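# Seat rubber backing on pin post, then bin the pin

## Task

Push a rubber backing onto the pin's post until it sits fully or almost fully home, oriented so its wider end faces the pin, and then place the pin inside the bin. Some backings fit tightly and may halt partway if pushed too gently.

## Robot and tools

Robot: two arms, left_arm and right_arm, each a six-joint arm ending in a dexterous hand. The right arm has a right hand and the left arm has its mirror image. Each hand has index, middle and ring fingers and a thumb, with rubber caps on the fingertips. A camera stand is fixed behind the arms. Loose objects can occasionally be nudged by outside forces.

Frames: the scene frame has its origin at table-top height, halfway between the two arm bases. +z points up, +x points out over the table, and left_arm is on the +y side. The bases are calibrated at left_arm (+0.047, +0.341, 0) m and right_arm (+0.041, -0.339, 0) m. Each arm reports its hand pose, velocities and targets in its own base frame, and offsets use that base's axes. Fixed cameras and the table use the scene frame.

The hand point sits just off the palm. Its +z axis runs along the straight fingers toward the tips and its +y axis points out of the palm face. Its +x axis runs across the palm, away from the thumb on the right hand and toward the thumb on the left hand. A rigid mast near the wrist, on the palm side, can hit objects. Reported positions can be off by a few centimetres.

execute_actions(actions, cameras): actions is a list of actions. Each action is a table of up to 15 rows, and each row is one control step of 1/30 s. A shorter table repeats its last row until 15 steps have passed. Every row is one list of 48 numbers in [-1, 1] covering both arms, in this order:
- left arm dx, dy, dz, rx, ry, rz
- 16 left-hand slots
- left current_limit, left speed
- right arm dx, dy, dz, rx, ry, rz
- 16 right-hand slots
- right current_limit, right speed

The six pose numbers are offsets, not poses. They are measured from that arm's Hand target at the start of the action, in its base axes. Every row of an action counts from that same start. A value of 1.0 equals 0.6 m or 180 degrees, and rx, ry, rz form one rotation vector, turning about the Hand target position. Sending the same offset again moves the hand further. All zeros asks the arm to hold its Hand target.

In each hand's 16 slots, only the first four are used: the grasp numbers a, b, c, d, each from -1 to +1. The other 12 must be exactly 0, or the row is refused. These are absolute goals, so all zeros means an open hand. To hold a grip or leave a hand alone, repeat its last grasp numbers.
- a curls the outer joints of the index and middle fingers.
- b bends all three fingers at the knuckles.
- c swings the thumb across the palm and draws the index finger toward it.
- d curls the ring finger.

current_limit scales linearly from 0 mA at -1 to 550 mA at +1, and low values can leave fingers too weak to move. speed sets the finger rate to (speed+1)/2 of 8.5 rad/s. Both start at +0.4 and -0.6, and the last value sent stays in force. Images are returned only when actions is empty or cameras requests them.

move(target, speed, blend, stop_force, zero, blocking, cameras): drives each hand point in a straight line. target is either one 48-number row or a list of up to 15 rows. Every row is an offset from the Hand targets at the call's start, not from the previous row. speed is the top path speed in m/s, from 0.002 to 3.6 with a default of 0.25, and turning is limited to twice that in rad/s. blend is a corner-rounding distance in m, where 0 means stop at each target. stop_force is in N, from 3 to 120, and ends an arm's path when it feels that much push against its motion. It is unreliable while the hand rotates, and you should leave it out when backing away from a contact. zero defaults to true and re-zeroes the sensor before the move. blocking=false returns early and cannot be combined with stop_force. In a list of rows, the hand numbers must be the same in every row. Paths do not avoid obstacles or the other arm, and moves are capped at 10 s. Avoid paths that pass close to an arm's own base.

The result ends with a move: line giving the outcome, such as done, off_target, moving, held or fault. limits=paced means a commanded pose was clipped, and limits=held means a check blocked some steps. done does not prove that nothing was touched or shifted.

Other tools:
- wait(seconds): 0 to 10 s, with the arms holding their last command.
- stop(): brakes a running move.
- zoom_image(camera, region): camera is one of cam_head_left, cam_head_right, cam_high, cam_left_wrist or cam_right_wrist. region is [x0, y0, x1, y1] in pixels of that camera's latest image, at most 504 by 504.
- zero_wrist_force(arm): arm is left_arm or right_arm.
- finished_scene(scene=1): ends the scene, and the goal must then hold without the robot.

Results:
- Hand target: the last commanded pose after clipping, which is what the next offsets count from. The hand often rests slightly short of it, so send the remaining distance if needed.
- end_effector_position (m) and end_effector_quat_wxyz.
- Joint positions and torques.
- Wrist force and Wrist torque, in the hand's own axes. A push reads as force from the surface into the arm, and a third line gives the peak since the last report.
- hand_goal, hand_measured, hand_current_ma, hand_state (moving, goal, blocked or overload), hand_current_limit, hand_speed.
- Fault lines, MOTOR HOT, and step readings.

Limits and hazards:
- Orientation commands are clipped to within 32 degrees of the measured orientation at each step.
- The arms are stiff, so a target even slightly past a firm contact can trigger a fault. About 150 N of external force, or contact torque at the joint limits (141 N m for the first three joints, 26.3 N m for the wrist joints), stops that arm for 10 s.
- A hand motor drawing 495 mA or more for 5 s shuts down for 10 s.
- A motor reaching 85 °C locks that arm for 30 to 60 s or longer, with a warning usually shown at 70 °C.
- Pressing the two arms against each other can fail the scene.

Practical guidance: approach slowly with a modest stop_force, and to end a push, command the target back behind the hand. Since a tight backing may need a firm push, build the force up in steps within these limits. Never drop parts from a height, release moving parts, or let anything leave the table, because that fails the task.

Each tool is called as a command line: name --argument value for each argument, lists and objects as JSON in quotes; but a table of rows of numbers goes row by row, as --pt "numbers of a row", without its own name.

## Session

execute_actions --actions '[]' --cameras '["all"]'

Scene clock: 0.00 s.
left_arm: end_effector_position=(+0.7948, -0.3556, +0.1809) hand_goal=(-0.754, +0.000, -0.576, -0.696, -0.754, +0.000, -0.576, -0.696, -0.754, +0.000, -0.576, -0.696, -0.714, -0.678, -0.226, -0.168) hand_measured=(-0.754, +0.000, -0.576, -0.696, -0.754, +0.000, -0.576, -0.696, -0.754, +0.000, -0.576, -0.696, -0.714, -0.678, -0.226, -0.168) hand_current_ma=(+0, +0, +0, +0, +0, +0, +0, +0, +0, +0, +0, +0, +0, +0, +0, +0) hand_state=(goal, goal, goal, goal, goal, goal, goal, goal, goal, goal, goal, goal, goal, goal, goal, goal) hand_current_limit=0.40 hand_speed=-0.60 end_effector_quat_wxyz=(+0.263, +0.795, +0.540, -0.082) | right_arm: end_effector_position=(+0.2312, +0.0535, +0.1998) hand_goal=(-0.754, +0.000, -0.576, -0.696, -0.754, +0.000, -0.576, -0.696, -0.754, +0.000, -0.576, -0.696, -0.714, -0.678, -0.226, -0.168) hand_measured=(-0.754, +0.000, -0.576, -0.696, -0.754, +0.000, -0.576, -0.696, -0.754, +0.000, -0.576, -0.696, -0.714, -0.678, -0.226, -0.168) hand_current_ma=(+0, +0, +0, +0, +0, +0, +0, +0, +0, +0, +0, +0, +0, +0, +0, +0) hand_state=(goal, goal, goal, goal, goal, goal, goal, goal, goal, goal, goal, goal, goal, goal, goal, goal) hand_current_limit=0.40 hand_speed=-0.60 end_effector_quat_wxyz=(+0.189, +0.930, -0.113, -0.294)
Joint positions: left_arm=[2.995 -2.207 -1.392 -0.854 1.071 0.164] | right_arm=[0.136 -1.572 2.1 -1.41 -1.775 2.022]
Joint velocities: within noise
Joint torques (N m): no reading
Motor temperatures (°C): left_arm=[27 27 35 43 42 40] | right_arm=[39 34 37 39 41 42]
Wrist force (N): no reading
Wrist torque (N m): no reading
Wrist force, peak (N): no reading
Hand target: left_arm +0.7948, -0.3556, +0.1809; +0.263, +0.795, +0.540, -0.082 | right_arm +0.2312, +0.0535, +0.1998; +0.189, +0.930, -0.113, -0.294

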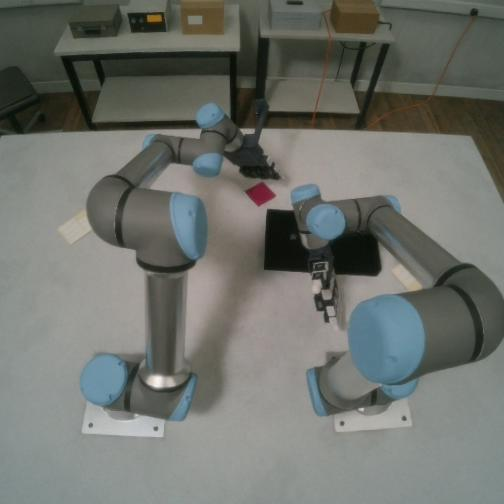

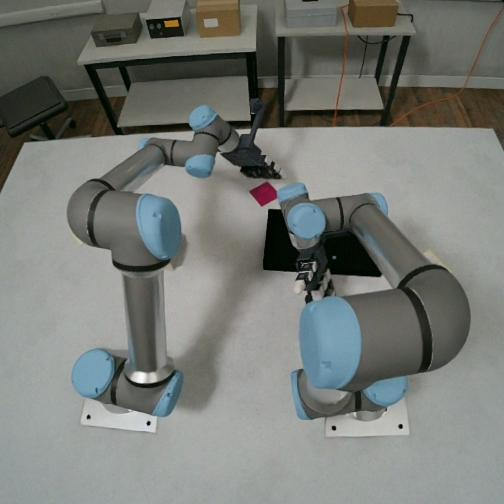

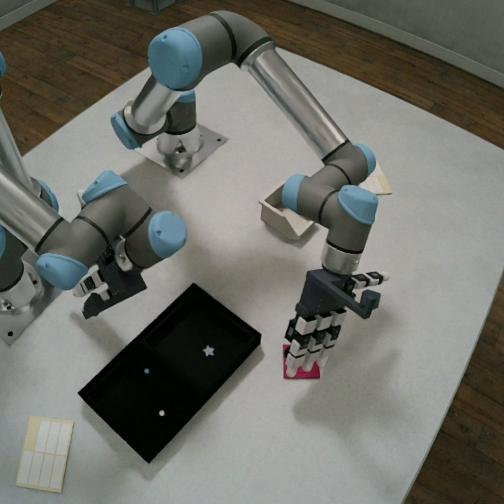

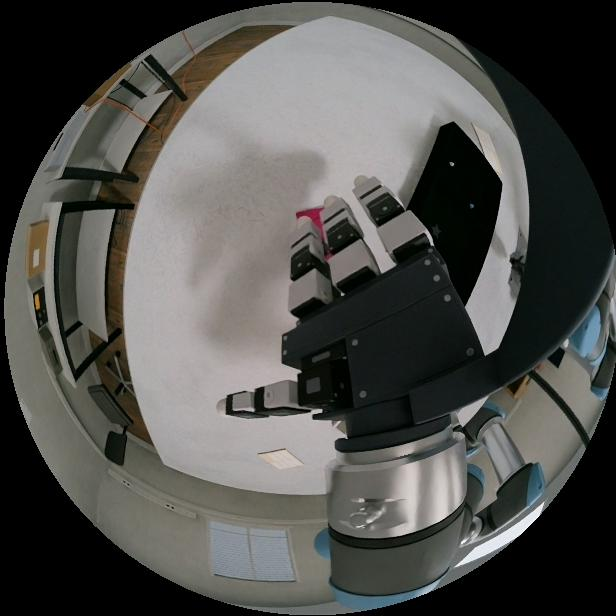

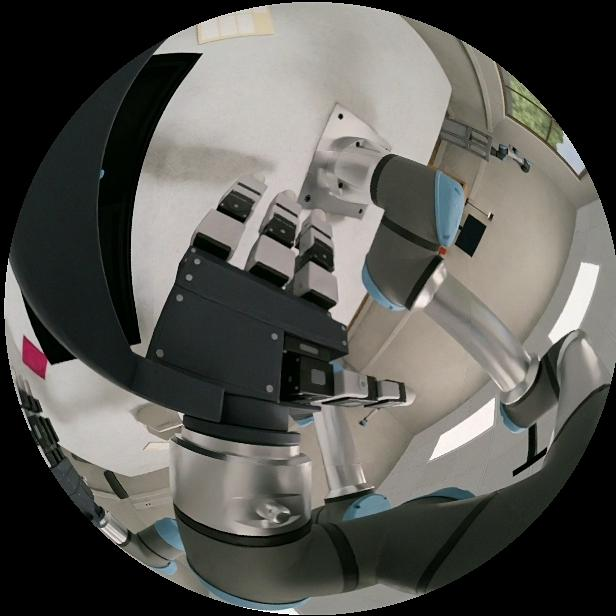

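zoom_image --camera "cam_high" --region '[70, 270, 270, 470]'

zoom_image --camera "cam_high" --region '[180, 320, 240, 380]'

zoom_image --camera "cam_high" --region '[125, 350, 185, 430]'

zoom_image --camera "cam_high" --region '[250, 150, 410, 250]'

Scaled by 2.520 from the camera's 504x504 image, which has a finer 720x720 frame.

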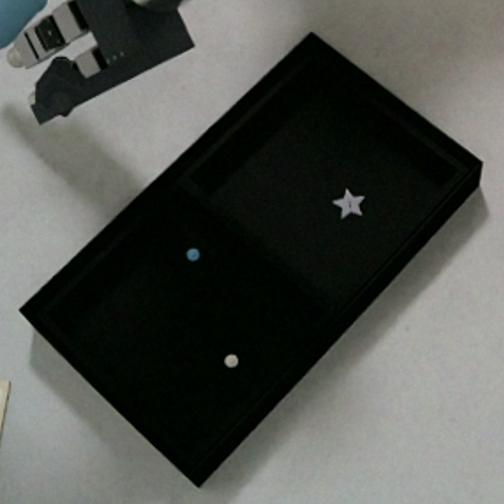

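Scaled by 8.400 from the camera's 504x504 image, which has a finer 720x720 frame.

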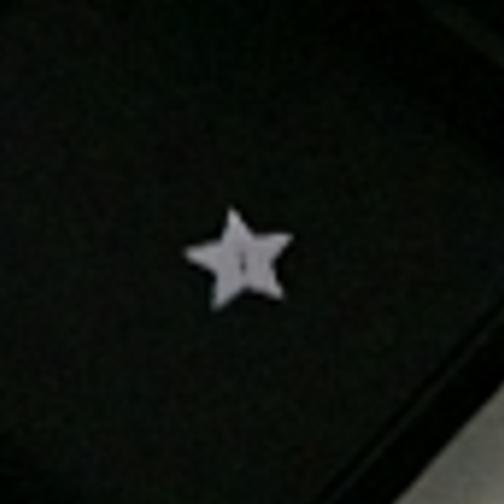

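Scaled by 6.300 from the camera's 504x504 image, which has a finer 720x720 frame.

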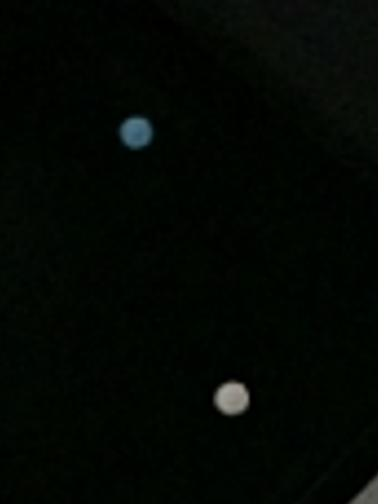

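Scaled by 3.150 from the camera's 504x504 image, which has a finer 720x720 frame.

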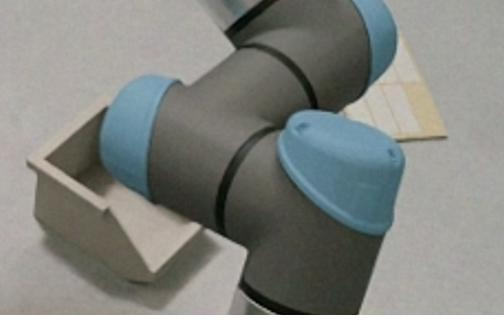

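zoom_image --camera "cam_left_wrist" --region '[400, 110, 540, 250]'

zoom_image --camera "cam_head_left" --region '[240, 170, 400, 290]'

zoom_image --camera "cam_head_right" --region '[240, 170, 400, 290]'

zoom_image --camera "cam_right_wrist" --region '[80, 30, 240, 190]'

Scaled by 3.600 from the camera's 616x616 image, which has a finer 880x880 frame.

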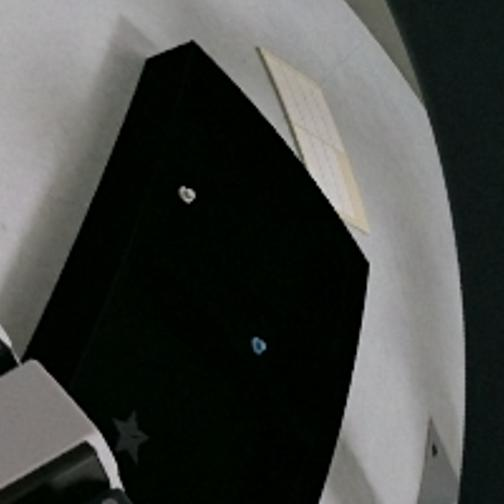

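Scaled by 3.150 from the camera's 504x504 image, which has a finer 720x720 frame.

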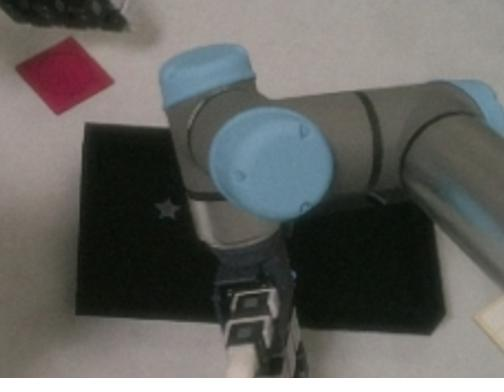

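Scaled by 3.150 from the camera's 504x504 image, which has a finer 720x720 frame.

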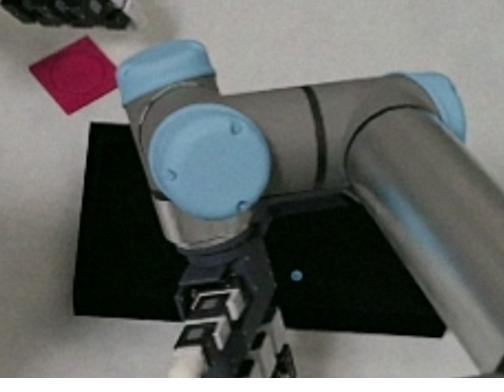

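Scaled by 3.150 from the camera's 616x616 image, which has a finer 880x880 frame.

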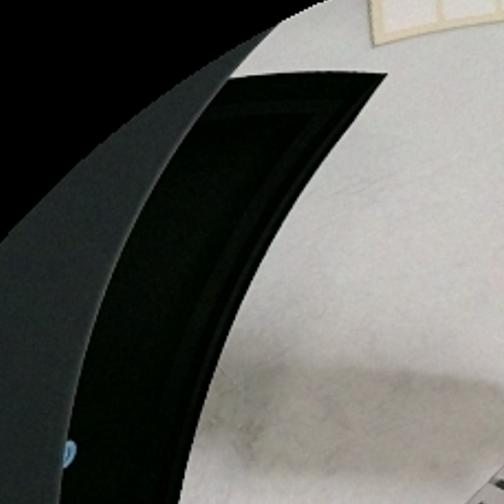

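zoom_image --camera "cam_left_wrist" --region '[440, 150, 470, 180]'

zoom_image --camera "cam_left_wrist" --region '[457, 190, 487, 220]'

zoom_image --camera "cam_left_wrist" --region '[420, 215, 450, 245]'

zoom_image --camera "cam_right_wrist" --region '[92, 163, 112, 183]'

zoom_image --camera "cam_head_right" --region '[324, 247, 344, 267]'

Scaled by 16.800 from the camera's 616x616 image, which has a finer 880x880 frame.

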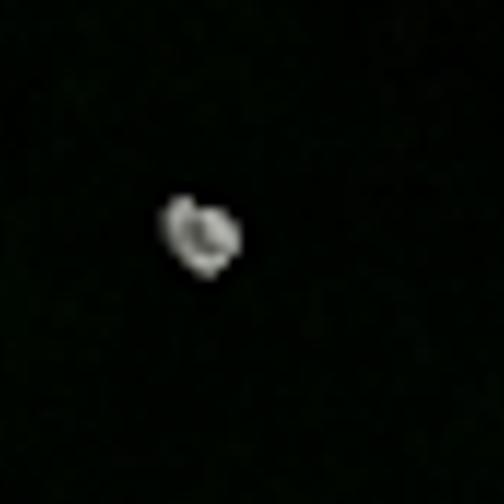

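Scaled by 16.800 from the camera's 616x616 image, which has a finer 880x880 frame.

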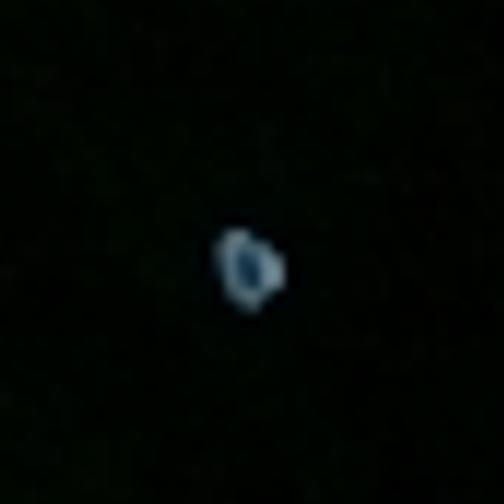

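Scaled by 16.800 from the camera's 616x616 image, which has a finer 880x880 frame.

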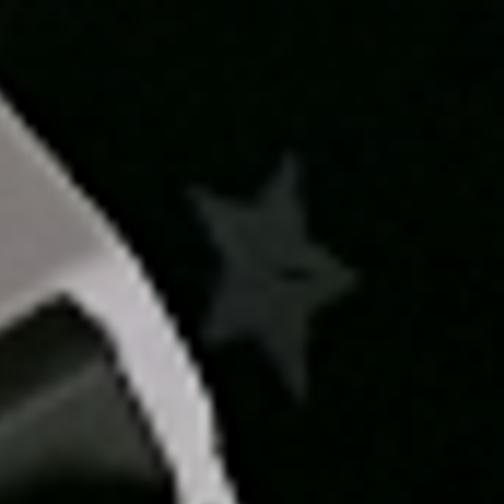

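Scaled by 25.200 from the camera's 616x616 image, which has a finer 880x880 frame.

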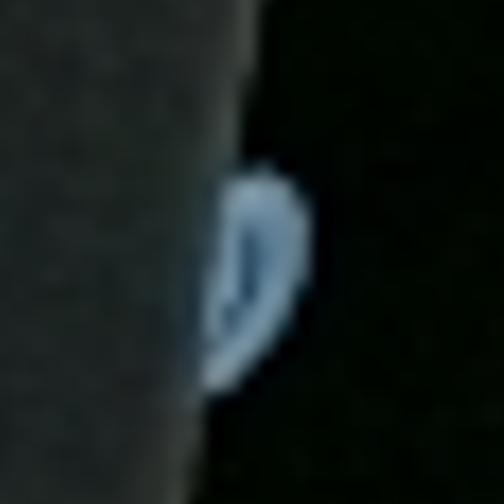

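Scaled by 25.200 from the camera's 504x504 image, which has a finer 720x720 frame.

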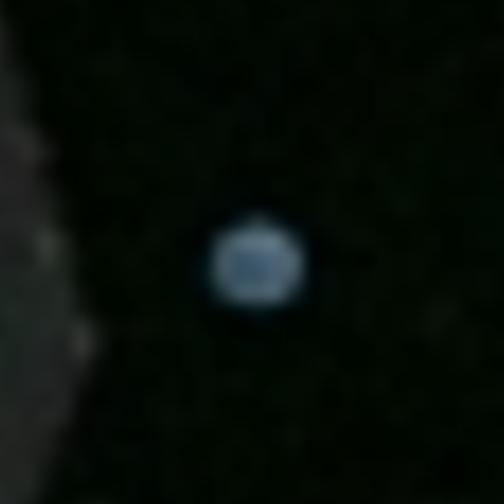

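move --target '[0,0,0,0,0,0,0,0,0,0,0,0,0,0,0,0,0,0,0,0,0,0,0.4,-0.6,0.1667,0,0.1667,-0.038,0.278,0,0,0,0,0,0,0,0,0,0,0,0,0,0,0,0,0,0.4,-0.6]' --speed 0.3

Scene clock: 36.20 s.
left_arm: end_effector_position=(+0.7948, -0.3556, +0.1809) hand_goal=(-0.750, +0.000, -0.580, -0.700, -0.750, +0.000, -0.580, -0.700, -0.750, +0.000, -0.580, -0.700, -0.710, -0.680, -0.230, -0.170) hand_measured=(-0.754, +0.000, -0.578, -0.698, -0.754, +0.000, -0.578, -0.698, -0.754, +0.000, -0.578, -0.698, -0.714, -0.678, -0.224, -0.168) hand_current_ma=(-7, +0, +3, +5, -7, +0, +4, +4, -7, +0, +3, +4, -8, +5, +15, +5) hand_state=(goal, goal, goal, goal, goal, goal, goal, goal, goal, goal, goal, goal, goal, goal, goal, goal) hand_current_limit=0.40 hand_speed=-0.60 end_effector_quat_wxyz=(+0.263, +0.795, +0.540, -0.082) | right_arm: end_effector_position=(+0.3312, +0.0534, +0.2998) hand_goal=(-0.750, +0.000, -0.580, -0.700, -0.750, +0.000, -0.580, -0.700, -0.750, +0.000, -0.580, -0.700, -0.710, -0.680, -0.230, -0.170) hand_measured=(-0.754, +0.000, -0.578, -0.698, -0.754, +0.000, -0.578, -0.698, -0.754, +0.000, -0.578, -0.698, -0.716, -0.678, -0.228, -0.168) hand_current_ma=(-8, +1, +2, +3, -8, +1, +2, +3, -8, +1, +2, +3, -9, +3, +4, +3) hand_state=(goal, goal, goal, goal, goal, goal, goal, goal, goal, goal, goal, goal, goal, goal, goal, goal) hand_current_limit=0.40 hand_speed=-0.60 end_effector_quat_wxyz=(+0.272, +0.706, -0.039, -0.653)
Joint positions: left_arm=[2.995 -2.207 -1.392 -0.854 1.071 0.164] | right_arm=[0.111 -1.074 1.591 -0.517 -1.8 2.022]
Joint torques (N m): left_arm=[-1.23 47.07 24.18 3.4 -1 -0.14] | right_arm=[-10.51 -29.44 -29.38 3.6 0.98 1.64]
Wrist force (N): left_arm=[0.0 -0.3 0.0] | right_arm=[-1.2 0.5 1.6]
Wrist torque (N m): left_arm=[-0.05 0.00 0.01] | right_arm=[-0.05 0.18 -0.13]
Wrist force, peak (N): left_arm=[-0.1 -0.5 0.0] | right_arm=[-1.2 1.0 1.7]
Hand target: left_arm +0.7948, -0.3556, +0.1809; +0.263, +0.795, +0.540, -0.082 | right_arm +0.3312, +0.0535, +0.2998; +0.272, +0.706, -0.039, -0.653
Off the commanded pose: left_arm 0.000 m, 0 deg | right_arm 0.000 m, 0 deg.
move: done

move --pt "0 0 0 0 0 0 0 0 0 0 0 0 0 0 0 0 0 0 0 0 0 0 0.4 -0.6 0.198 0.0775 0 0 0 -0.5556 0 0 0 0 0 0 0 0 0 0 0 0 0 0 0 0 0.4 -0.6" --pt "0 0 0 0 0 0 0 0 0 0 0 0 0 0 0 0 0 0 0 0 0 0 0.4 -0.6 0.248 0.0108 0 0 0 0.8917 0 0 0 0 0 0 0 0 0 0 0 0 0 0 0 0 0.4 -0.6" --speed 0.4 --blend 0.02

Scene clock: 41.77 s.
left_arm: end_effector_position=(+0.7948, -0.3556, +0.1809) hand_goal=(-0.750, +0.000, -0.580, -0.700, -0.750, +0.000, -0.580, -0.700, -0.750, +0.000, -0.580, -0.700, -0.710, -0.680, -0.230, -0.170) hand_measured=(-0.754, +0.000, -0.578, -0.698, -0.754, +0.000, -0.578, -0.698, -0.754, +0.000, -0.578, -0.698, -0.714, -0.678, -0.224, -0.168) hand_current_ma=(-7, +0, +3, +5, -7, +0, +4, +4, -7, +0, +3, +4, -8, +5, +15, +5) hand_state=(goal, goal, goal, goal, goal, goal, goal, goal, goal, goal, goal, goal, goal, goal, goal, goal) hand_current_limit=0.40 hand_speed=-0.60 end_effector_quat_wxyz=(+0.263, +0.795, +0.540, -0.082) | right_arm: end_effector_position=(+0.4800, +0.0599, +0.2998) hand_goal=(-0.750, +0.000, -0.580, -0.700, -0.750, +0.000, -0.580, -0.700, -0.750, +0.000, -0.580, -0.700, -0.710, -0.680, -0.230, -0.170) hand_measured=(-0.754, +0.002, -0.578, -0.698, -0.754, +0.002, -0.578, -0.698, -0.754, +0.002, -0.578, -0.698, -0.716, -0.678, -0.228, -0.168) hand_current_ma=(-8, +1, +2, +3, -8, +1, +2, +3, -8, +1, +1, +3, -9, +3, +4, +3) hand_state=(goal, goal, goal, goal, goal, goal, goal, goal, goal, goal, goal, goal, goal, goal, goal, goal) hand_current_limit=0.40 hand_speed=-0.60 end_effector_quat_wxyz=(+0.689, +0.158, +0.689, +0.158)
Joint positions: left_arm=[2.995 -2.207 -1.392 -0.854 1.071 0.164] | right_arm=[-0.588 -1.817 2.452 -0.635 0.983 2.022]
Joint torques (N m): left_arm=[-1.14 47.65 23.75 3.32 -0.9 -0.17] | right_arm=[12.34 0.09 -3.45 -3.37 0.97 1.53]
Wrist force (N): left_arm=[-0.1 -0.2 0.0] | right_arm=[-1.0 0.9 1.7]
Wrist torque (N m): left_arm=[-0.03 0.01 0.00] | right_arm=[-0.01 0.14 -0.12]
Wrist force, peak (N): left_arm=[-0.1 -0.5 0.0] | right_arm=[-1.2 0.7 2.4]
Hand target: left_arm +0.7948, -0.3556, +0.1809; +0.263, +0.795, +0.540, -0.082 | right_arm +0.4800, +0.0599, +0.2998; +0.689, +0.158, +0.689, +0.158
Off the commanded pose: left_arm 0.000 m, 0 deg | right_arm 0.000 m, 0 deg.
move: done

move --target '[0,0,0,0,0,0,0,0,0,0,0,0,0,0,0,0,0,0,0,0,0,0,0.4,-0.6,0.0133,-0.0065,-0.1333,-0.81,0,0,0,0.6,0.75,0,0,0,0,0,0,0,0,0,0,0,0,0,0.4,-0.6]' --speed 0.4 --cameras '["all"]'

Scene clock: 46.00 s.
left_arm: end_effector_position=(+0.7948, -0.3556, +0.1809) hand_goal=(-0.750, +0.000, -0.580, -0.700, -0.750, +0.000, -0.580, -0.700, -0.750, +0.000, -0.580, -0.700, -0.710, -0.680, -0.230, -0.170) hand_measured=(-0.754, +0.000, -0.578, -0.698, -0.754, +0.000, -0.578, -0.698, -0.754, +0.000, -0.578, -0.698, -0.714, -0.678, -0.224, -0.168) hand_current_ma=(-7, +0, +3, +5, -7, +0, +4, +4, -7, +0, +3, +4, -8, +5, +15, +5) hand_state=(goal, goal, goal, goal, goal, goal, goal, goal, goal, goal, goal, goal, goal, goal, goal, goal) hand_current_limit=0.40 hand_speed=-0.60 end_effector_quat_wxyz=(+0.263, +0.795, +0.540, -0.082) | right_arm: end_effector_position=(+0.4879, +0.0560, +0.2198) hand_goal=(+0.322, +0.000, -0.348, -0.820, +0.300, +0.000, -0.460, -0.926, -0.038, +0.000, -0.580, -0.820, +0.564, -0.680, -0.042, -0.178) hand_measured=(+0.322, +0.000, -0.350, -0.818, +0.300, +0.000, -0.462, -0.924, -0.034, +0.000, -0.578, -0.818, +0.562, -0.678, -0.042, -0.176) hand_current_ma=(+0, +1, -3, +3, +1, +1, -2, +3, +7, +1, +1, +4, -2, +2, -1, +3) hand_state=(goal, goal, goal, goal, goal, goal, goal, goal, goal, goal, goal, goal, goal, goal, goal, goal) hand_current_limit=0.40 hand_speed=-0.60 end_effector_quat_wxyz=(-0.354, +0.612, -0.354, +0.612)
Joint positions: left_arm=[2.995 -2.207 -1.392 -0.854 1.071 0.164] | right_arm=[-0.22 -1.859 2.294 -0.435 1.35 -0.523]
Joint torques (N m): left_arm=[-0.92 47.24 24.31 3.55 -1.1 -0.12] | right_arm=[14.86 -1.34 -21.27 -3.51 1.11 -1.51]
Wrist force (N): left_arm=[0.2 -0.4 0.0] | right_arm=[2.7 -2.0 1.4]
Wrist torque (N m): left_arm=[-0.05 -0.03 0.02] | right_arm=[-0.12 -0.30 0.41]
Wrist force, peak (N): left_arm=[-0.3 -0.4 -0.2] | right_arm=[2.6 -2.0 1.8]
Hand target: left_arm +0.7948, -0.3556, +0.1809; +0.263, +0.795, +0.540, -0.082 | right_arm +0.4880, +0.0560, +0.2199; -0.354, +0.612, -0.354, +0.612
Off the commanded pose: left_arm 0.000 m, 0 deg | right_arm 0.000 m, 0 deg.
move: done
camera_calibration:
cam_right_wrist: T_world_to_cam=[[-0.000939107, 0.364452, -0.931222, 0.216831], [-0.819643, 0.533193, 0.209502, 0.256732], [0.572875, 0.763466, 0.29822, -0.270096], [0, 0, 0, 1]] pos_world=[0.365363, -0.00970328, 0.22868]

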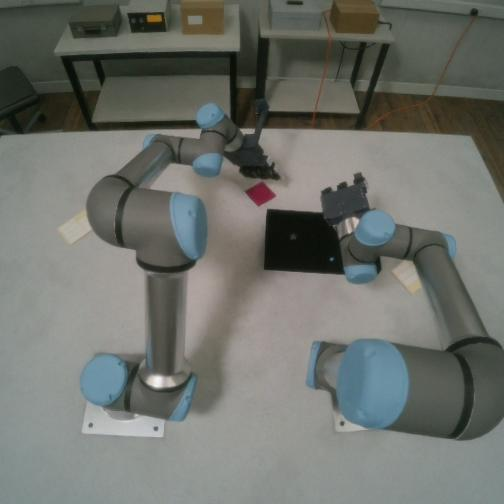

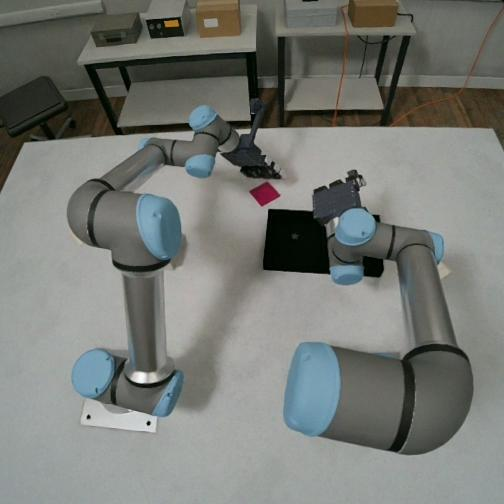

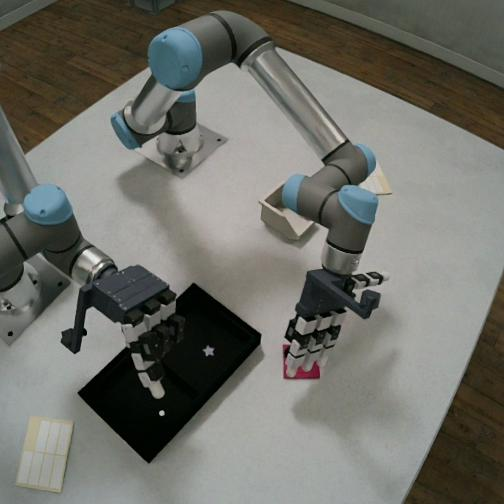

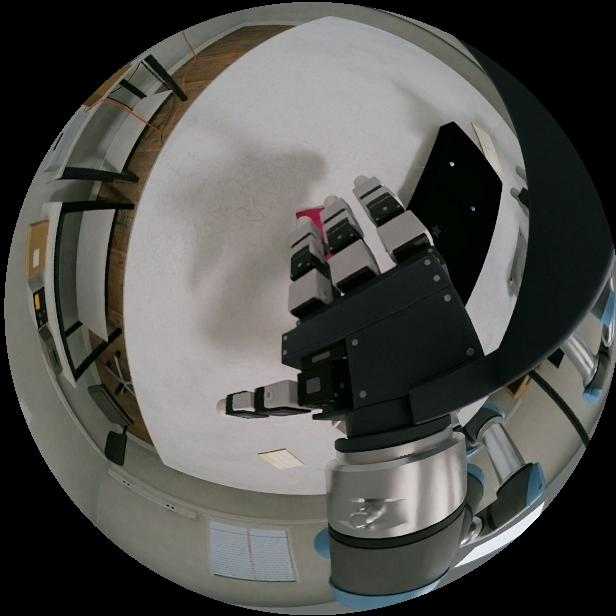

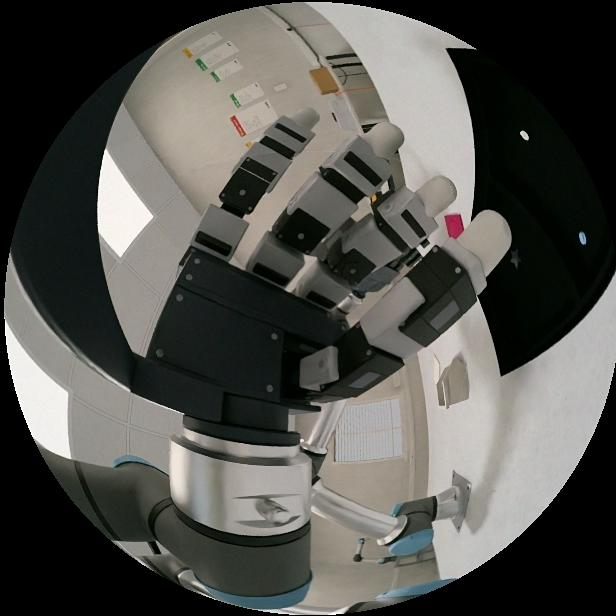

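zoom_image --camera "cam_right_wrist" --region '[573, 228, 593, 248]'

zoom_image --camera "cam_right_wrist" --region '[514, 125, 534, 145]'

zoom_image --camera "cam_right_wrist" --region '[505, 248, 525, 268]'

zoom_image --camera "cam_right_wrist" --region '[420, 140, 616, 336]'

Scaled by 25.200 from the camera's 616x616 image, which has a finer 880x880 frame.

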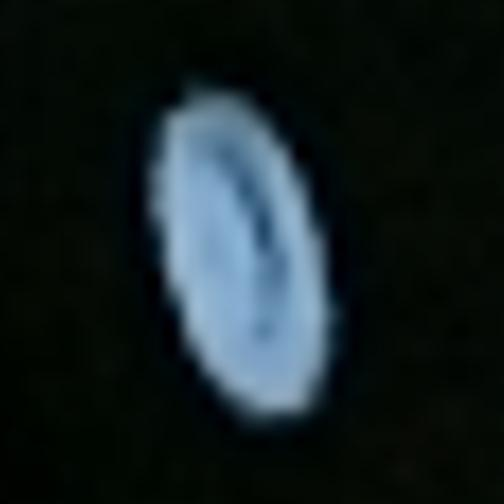

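Scaled by 25.200 from the camera's 616x616 image, which has a finer 880x880 frame.

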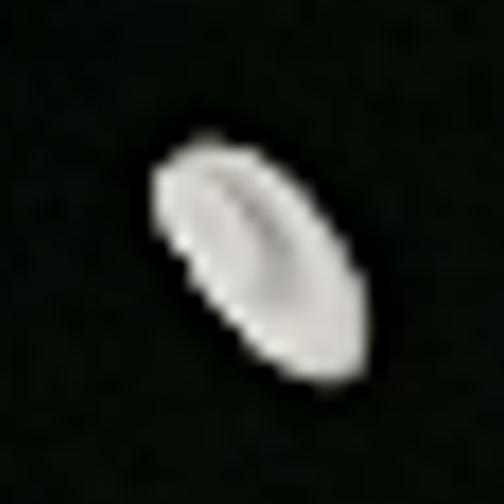

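Scaled by 25.200 from the camera's 616x616 image, which has a finer 880x880 frame.

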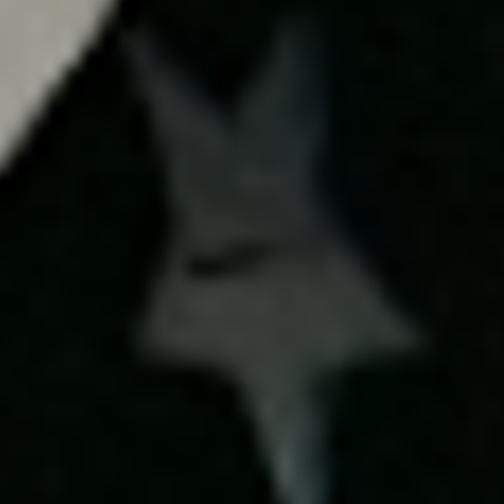

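Scaled by 2.571 from the camera's 616x616 image, which has a finer 880x880 frame.

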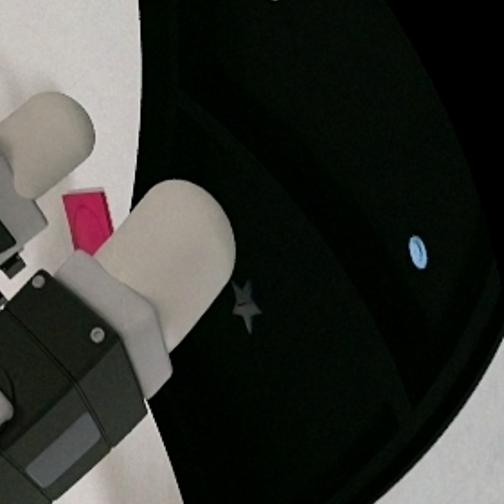

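move --target '[0,0,0,0,0,0,0,0,0,0,0,0,0,0,0,0,0,0,0,0,0,0,0.4,-0.6,-0.03,0.0008,-0.1665,0,0,0,0,0.6,0.75,0,0,0,0,0,0,0,0,0,0,0,0,0,0.4,-0.6]' --speed 0.25 --cameras '["cam_high","cam_left_wrist","cam_right_wrist"]'

zoom_image --camera "cam_right_wrist" --region '[420, 140, 616, 336]'

Scene clock: 49.13 s.
left_arm: end_effector_position=(+0.7948, -0.3556, +0.1809) hand_goal=(-0.750, +0.000, -0.580, -0.700, -0.750, +0.000, -0.580, -0.700, -0.750, +0.000, -0.580, -0.700, -0.710, -0.680, -0.230, -0.170) hand_measured=(-0.754, +0.000, -0.578, -0.698, -0.754, +0.000, -0.578, -0.698, -0.754, +0.000, -0.578, -0.698, -0.714, -0.678, -0.224, -0.168) hand_current_ma=(-7, +0, +3, +5, -7, +0, +4, +4, -7, +0, +3, +4, -8, +5, +15, +5) hand_state=(goal, goal, goal, goal, goal, goal, goal, goal, goal, goal, goal, goal, goal, goal, goal, goal) hand_current_limit=0.40 hand_speed=-0.60 end_effector_quat_wxyz=(+0.263, +0.795, +0.540, -0.082) | right_arm: end_effector_position=(+0.4700, +0.0565, +0.1200) hand_goal=(+0.322, +0.000, -0.348, -0.820, +0.300, +0.000, -0.460, -0.926, -0.038, +0.000, -0.580, -0.820, +0.564, -0.680, -0.042, -0.178) hand_measured=(+0.322, +0.000, -0.350, -0.818, +0.300, +0.000, -0.462, -0.924, -0.034, +0.000, -0.578, -0.818, +0.562, -0.678, -0.042, -0.176) hand_current_ma=(+0, +0, -3, +3, +1, +0, -2, +3, +7, +0, +1, +4, -2, +2, -1, +3) hand_state=(goal, goal, goal, goal, goal, goal, goal, goal, goal, goal, goal, goal, goal, goal, goal, goal) hand_current_limit=0.40 hand_speed=-0.60 end_effector_quat_wxyz=(-0.354, +0.612, -0.354, +0.612)
Joint positions: left_arm=[2.995 -2.207 -1.392 -0.854 1.071 0.164] | right_arm=[-0.236 -1.715 2.504 -0.789 1.334 -0.523]
Joint torques (N m): left_arm=[-0.41 47.21 24.42 3.43 -1.08 0.2] | right_arm=[6.34 -3.47 -2.62 -3.53 0.7 1.59]
Wrist force (N): left_arm=[-0.1 -0.3 -0.1] | right_arm=[2.6 -1.6 1.3]
Wrist torque (N m): left_arm=[-0.04 0.01 -0.01] | right_arm=[-0.05 -0.27 0.30]
Wrist force, peak (N): left_arm=[-0.4 -0.2 -0.3] | right_arm=[3.3 -3.2 1.5]
Hand target: left_arm +0.7948, -0.3556, +0.1809; +0.263, +0.795, +0.540, -0.082 | right_arm +0.4700, +0.0565, +0.1200; -0.354, +0.612, -0.354, +0.612
Off the commanded pose: left_arm 0.000 m, 0 deg | right_arm 0.000 m, 0 deg.
move: done
camera_calibration:
cam_right_wrist: T_world_to_cam=[[-0.000836542, 0.364172, -0.931331, 0.123709], [-0.819571, 0.533382, 0.209301, 0.262677], [0.572977, 0.763467, 0.298018, -0.230337], [0, 0, 0, 1]] pos_world=[0.347363, -0.00930413, 0.12888]
Images, in order (width x height): cam_high 504x504, cam_left_wrist 616x616, cam_right_wrist 616x616.

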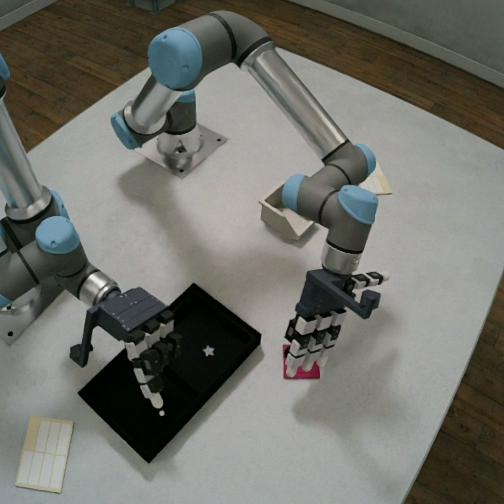

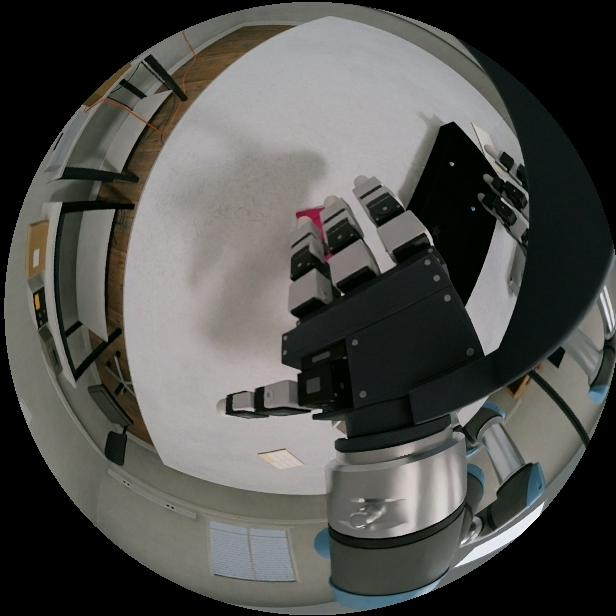

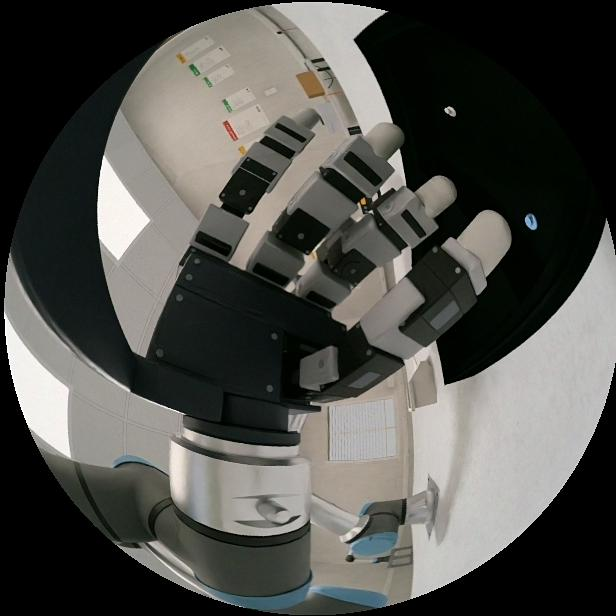

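Scaled by 2.571 from the camera's 616x616 image, which has a finer 880x880 frame.

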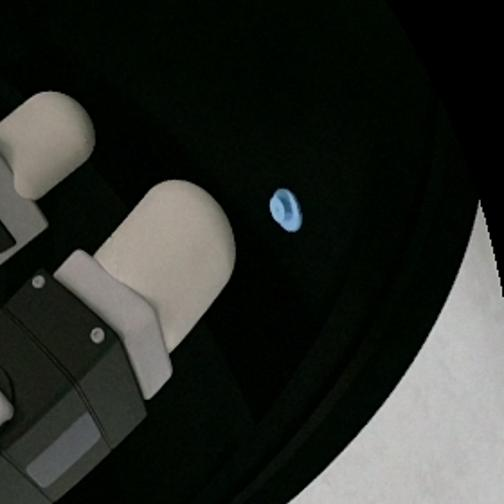

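zoom_image --camera "cam_right_wrist" --region '[521, 211, 541, 231]'

zoom_image --camera "cam_right_wrist" --region '[440, 101, 460, 121]'

Scaled by 25.200 from the camera's 616x616 image, which has a finer 880x880 frame.

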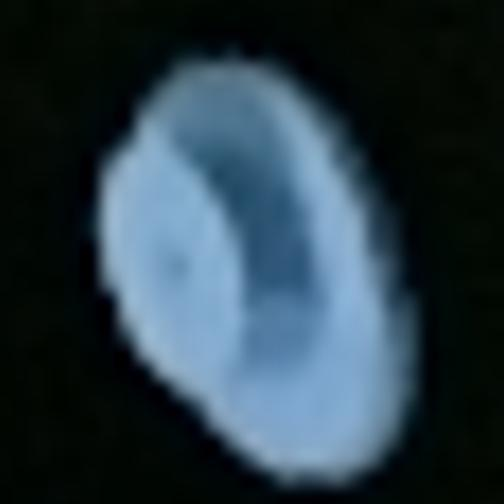

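Scaled by 25.200 from the camera's 616x616 image, which has a finer 880x880 frame.

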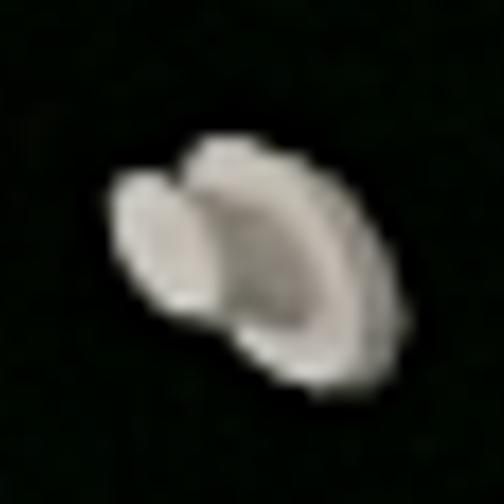

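move --target '[0,0,0,0,0,0,0,0,0,0,0,0,0,0,0,0,0,0,0,0,0,0,0.4,-0.6,0.005,0.0033,-0.0583,0,0,0,0,0.6,0.75,0,0,0,0,0,0,0,0,0,0,0,0,0,0.4,-0.6]' --speed 0.15 --cameras '["cam_right_wrist"]'

zoom_image --camera "cam_right_wrist" --region '[400, 120, 560, 280]'

Scene clock: 53.17 s.
left_arm: end_effector_position=(+0.7948, -0.3556, +0.1809) hand_goal=(-0.750, +0.000, -0.580, -0.700, -0.750, +0.000, -0.580, -0.700, -0.750, +0.000, -0.580, -0.700, -0.710, -0.680, -0.230, -0.170) hand_measured=(-0.754, +0.000, -0.578, -0.698, -0.754, +0.000, -0.578, -0.698, -0.754, +0.000, -0.578, -0.698, -0.714, -0.678, -0.224, -0.168) hand_current_ma=(-7, +0, +3, +5, -7, +0, +4, +4, -7, +0, +3, +4, -8, +5, +15, +5) hand_state=(goal, goal, goal, goal, goal, goal, goal, goal, goal, goal, goal, goal, goal, goal, goal, goal) hand_current_limit=0.40 hand_speed=-0.60 end_effector_quat_wxyz=(+0.263, +0.795, +0.540, -0.082) | right_arm: end_effector_position=(+0.4730, +0.0585, +0.0850) hand_goal=(+0.322, +0.000, -0.348, -0.820, +0.300, +0.000, -0.460, -0.926, -0.038, +0.000, -0.580, -0.820, +0.564, -0.680, -0.042, -0.178) hand_measured=(+0.322, +0.000, -0.350, -0.818, +0.300, +0.000, -0.462, -0.924, -0.034, +0.000, -0.578, -0.818, +0.562, -0.678, -0.042, -0.176) hand_current_ma=(+0, +0, -3, +3, +1, +0, -2, +3, +7, +0, +1, +4, -2, +2, -1, +3) hand_state=(goal, goal, goal, goal, goal, goal, goal, goal, goal, goal, goal, goal, goal, goal, goal, goal) hand_current_limit=0.40 hand_speed=-0.60 end_effector_quat_wxyz=(-0.354, +0.612, -0.354, +0.612)
Joint positions: left_arm=[2.995 -2.207 -1.392 -0.854 1.071 0.164] | right_arm=[-0.224 -1.596 2.54 -0.944 1.346 -0.523]
Joint torques (N m): left_arm=[-0.37 46.72 24.14 3.65 -1.15 0.1] | right_arm=[13.12 -6.24 0.29 -3.76 0.89 1.48]
Wrist force (N): left_arm=[-0.1 -0.3 -0.1] | right_arm=[2.6 -1.9 1.4]
Wrist torque (N m): left_arm=[-0.03 0.00 0.00] | right_arm=[-0.11 -0.28 0.32]
Wrist force, peak (N): left_arm=[-0.1 -0.5 -0.1] | right_arm=[3.0 -2.2 1.0]
Hand target: left_arm +0.7948, -0.3556, +0.1809; +0.263, +0.795, +0.540, -0.082 | right_arm +0.4730, +0.0585, +0.0850; -0.354, +0.612, -0.354, +0.612
Off the commanded pose: left_arm 0.000 m, 0 deg | right_arm 0.000 m, 0 deg.
move: done
camera_calibration:
cam_right_wrist: T_world_to_cam=[[-0.000886736, 0.364163, -0.931335, 0.090368], [-0.819649, 0.533266, 0.209294, 0.271368], [0.572866, 0.763553, 0.298013, -0.223188], [0, 0, 0, 1]] pos_world=[0.350364, -0.00720386, 0.0938803]
Images, in order (width x height): cam_right_wrist 616x616.

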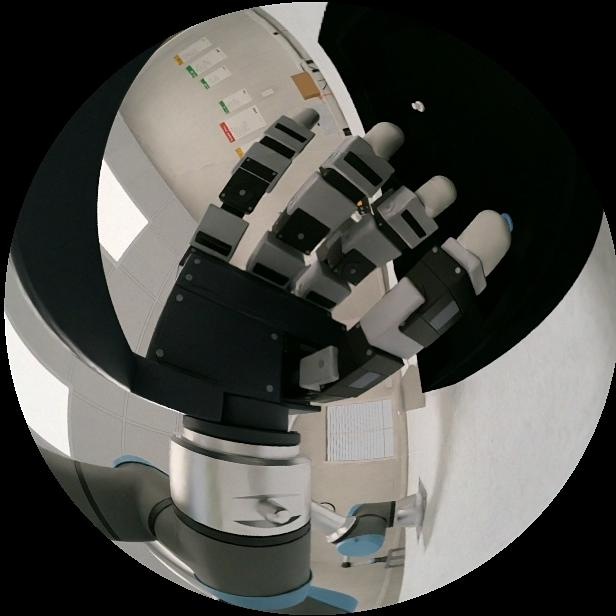

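Scaled by 3.150 from the camera's 616x616 image, which has a finer 880x880 frame.

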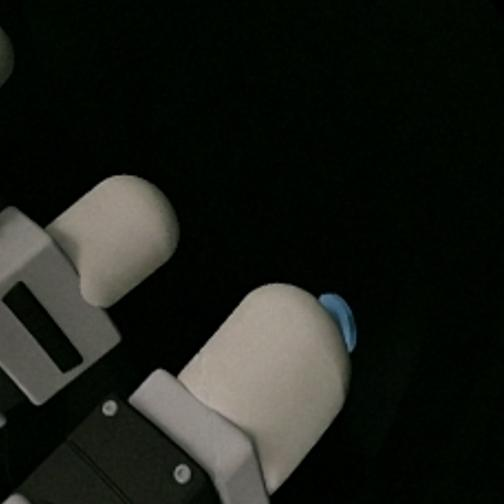

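move --target '[0,0,0,0,0,0,0,0,0,0,0,0,0,0,0,0,0,0,0,0,0,0,0.4,-0.6,-0.0067,0,-0.0183,0,0,0,0,0.6,0.75,0,0,0,0,0,0,0,0,0,0,0,0,0,0.4,-0.6]' --speed 0.1

move --target '[0,0,0,0,0,0,0,0,0,0,0,0,0,0,0,0,0,0,0,0,0,0,0.4,-0.6,0,0,-0.0233,0,0,0,0,0.6,0.75,0,0,0,0,0,0,0,0,0,0,0,0,0,0.4,-0.6]' --speed 0.015 --stop_force 3 --cameras '["cam_right_wrist"]'

zoom_image --camera "cam_right_wrist" --region '[400, 120, 560, 280]'

Scene clock: 54.93 s.
left_arm: end_effector_position=(+0.7948, -0.3556, +0.1809) hand_goal=(-0.750, +0.000, -0.580, -0.700, -0.750, +0.000, -0.580, -0.700, -0.750, +0.000, -0.580, -0.700, -0.710, -0.680, -0.230, -0.170) hand_measured=(-0.754, +0.000, -0.578, -0.698, -0.754, +0.000, -0.578, -0.698, -0.754, +0.000, -0.578, -0.698, -0.714, -0.678, -0.224, -0.168) hand_current_ma=(-7, +0, +3, +5, -7, +0, +4, +4, -7, +0, +3, +4, -8, +5, +15, +5) hand_state=(goal, goal, goal, goal, goal, goal, goal, goal, goal, goal, goal, goal, goal, goal, goal, goal) hand_current_limit=0.40 hand_speed=-0.60 end_effector_quat_wxyz=(+0.263, +0.795, +0.540, -0.082) | right_arm: end_effector_position=(+0.4690, +0.0585, +0.0740) hand_goal=(+0.322, +0.000, -0.348, -0.820, +0.300, +0.000, -0.460, -0.926, -0.038, +0.000, -0.580, -0.820, +0.564, -0.680, -0.042, -0.178) hand_measured=(+0.322, +0.020, -0.350, -0.818, +0.300, +0.000, -0.462, -0.924, -0.034, +0.000, -0.578, -0.818, +0.562, -0.678, -0.042, -0.176) hand_current_ma=(+0, +38, -3, +2, +1, +0, -2, +3, +7, +0, +1, +4, -2, +2, -1, +3) hand_state=(goal, goal, goal, goal, goal, goal, goal, goal, goal, goal, goal, goal, goal, goal, goal, goal) hand_current_limit=0.40 hand_speed=-0.60 end_effector_quat_wxyz=(-0.354, +0.612, -0.354, +0.612)
Joint positions: left_arm=[2.995 -2.207 -1.392 -0.854 1.071 0.164] | right_arm=[-0.228 -1.569 2.563 -0.994 1.342 -0.523]
Joint torques (N m): left_arm=[-1.09 46.8 24.15 3.51 -1.01 0.04] | right_arm=[-11.3 -5.22 2.23 -3.26 -1.86 -0.47]
Wrist force (N): left_arm=[0.0 -0.1 -0.1] | right_arm=[4.8 -2.3 1.6]
Wrist torque (N m): left_arm=[0.00 -0.01 0.00] | right_arm=[-0.10 -0.28 0.31]
Wrist force, peak (N): left_arm=[-0.1 -0.1 -0.3] | right_arm=[5.0 -2.7 1.0]
Hand target: left_arm +0.7948, -0.3556, +0.1809; +0.263, +0.795, +0.540, -0.082 | right_arm +0.4690, +0.0585, +0.0740; -0.354, +0.612, -0.354, +0.612
Off the commanded pose: left_arm 0.000 m, 0 deg | right_arm 0.000 m, 0 deg.
move: done

Scene clock: 56.43 s.
left_arm: end_effector_position=(+0.7948, -0.3556, +0.1809) hand_goal=(-0.750, +0.000, -0.580, -0.700, -0.750, +0.000, -0.580, -0.700, -0.750, +0.000, -0.580, -0.700, -0.710, -0.680, -0.230, -0.170) hand_measured=(-0.754, +0.000, -0.578, -0.698, -0.754, +0.000, -0.578, -0.698, -0.754, +0.000, -0.578, -0.698, -0.714, -0.678, -0.224, -0.168) hand_current_ma=(-7, +0, +3, +5, -7, +0, +4, +4, -7, +0, +3, +4, -8, +5, +15, +5) hand_state=(goal, goal, goal, goal, goal, goal, goal, goal, goal, goal, goal, goal, goal, goal, goal, goal) hand_current_limit=0.40 hand_speed=-0.60 end_effector_quat_wxyz=(+0.263, +0.795, +0.540, -0.082) | right_arm: end_effector_position=(+0.4690, +0.0585, +0.0700) hand_goal=(+0.322, +0.000, -0.348, -0.820, +0.300, +0.000, -0.460, -0.926, -0.038, +0.000, -0.580, -0.820, +0.564, -0.680, -0.042, -0.178) hand_measured=(+0.322, +0.022, -0.346, -0.820, +0.300, +0.000, -0.462, -0.924, -0.034, +0.000, -0.578, -0.818, +0.562, -0.678, -0.036, -0.176) hand_current_ma=(+0, +46, +2, +0, +1, +0, -2, +3, +8, +0, +1, +4, -2, +2, +12, +3) hand_state=(goal, blocked, goal, goal, goal, goal, goal, goal, goal, goal, goal, goal, goal, goal, goal, goal) hand_current_limit=0.40 hand_speed=-0.60 end_effector_quat_wxyz=(-0.354, +0.612, -0.354, +0.612)
Joint positions: left_arm=[2.995 -2.207 -1.392 -0.854 1.071 0.164] | right_arm=[-0.228 -1.554 2.567 -1.012 1.342 -0.523]
Joint torques (N m): left_arm=[-1.2 46.53 24.14 3.48 -1.1 -0.08] | right_arm=[-6.74 -21.17 -24.67 0.48 0.69 -0.88]
Wrist force (N): left_arm=[-0.2 -0.2 0.0] | right_arm=[4.3 -3.1 1.5]
Wrist torque (N m): left_arm=[-0.03 0.03 -0.01] | right_arm=[-0.16 -0.24 0.29]
Wrist force, peak (N): left_arm=[0.0 -0.4 0.1] | right_arm=[6.3 -12.3 1.2]
Hand target: left_arm +0.7948, -0.3556, +0.1809; +0.263, +0.795, +0.540, -0.082 | right_arm +0.4690, +0.0585, +0.0700; -0.354, +0.612, -0.354, +0.612 (not the last commanded pose)
Off the commanded pose: left_arm 0.000 m, 0 deg | right_arm 0.010 m, 0 deg.
move: contact (right_arm)
camera_calibration:
cam_right_wrist: T_world_to_cam=[[-0.000942091, 0.364242, -0.931304, 0.0764116], [-0.819571, 0.533335, 0.209421, 0.271192], [0.572977, 0.763467, 0.298019, -0.216466], [0, 0, 0, 1]] pos_world=[0.346363, -0.00720392, 0.07888]
Images, in order (width x height): cam_right_wrist 616x616.

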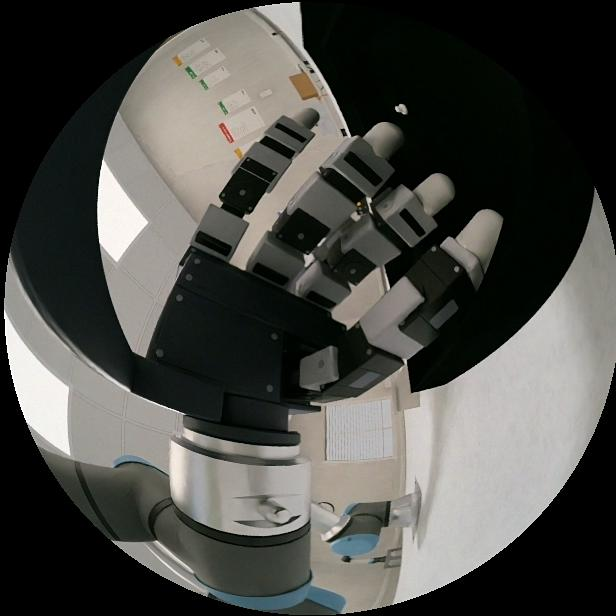

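Scaled by 3.150 from the camera's 616x616 image, which has a finer 880x880 frame.

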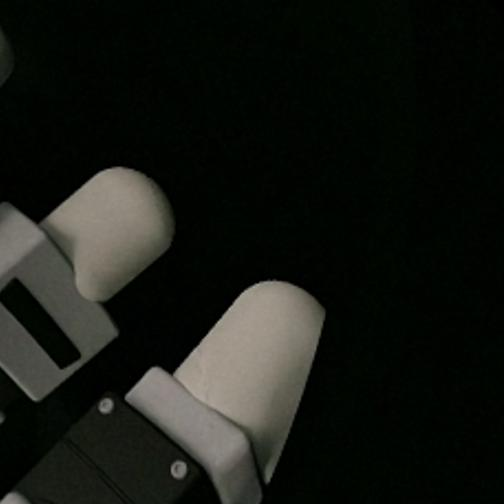

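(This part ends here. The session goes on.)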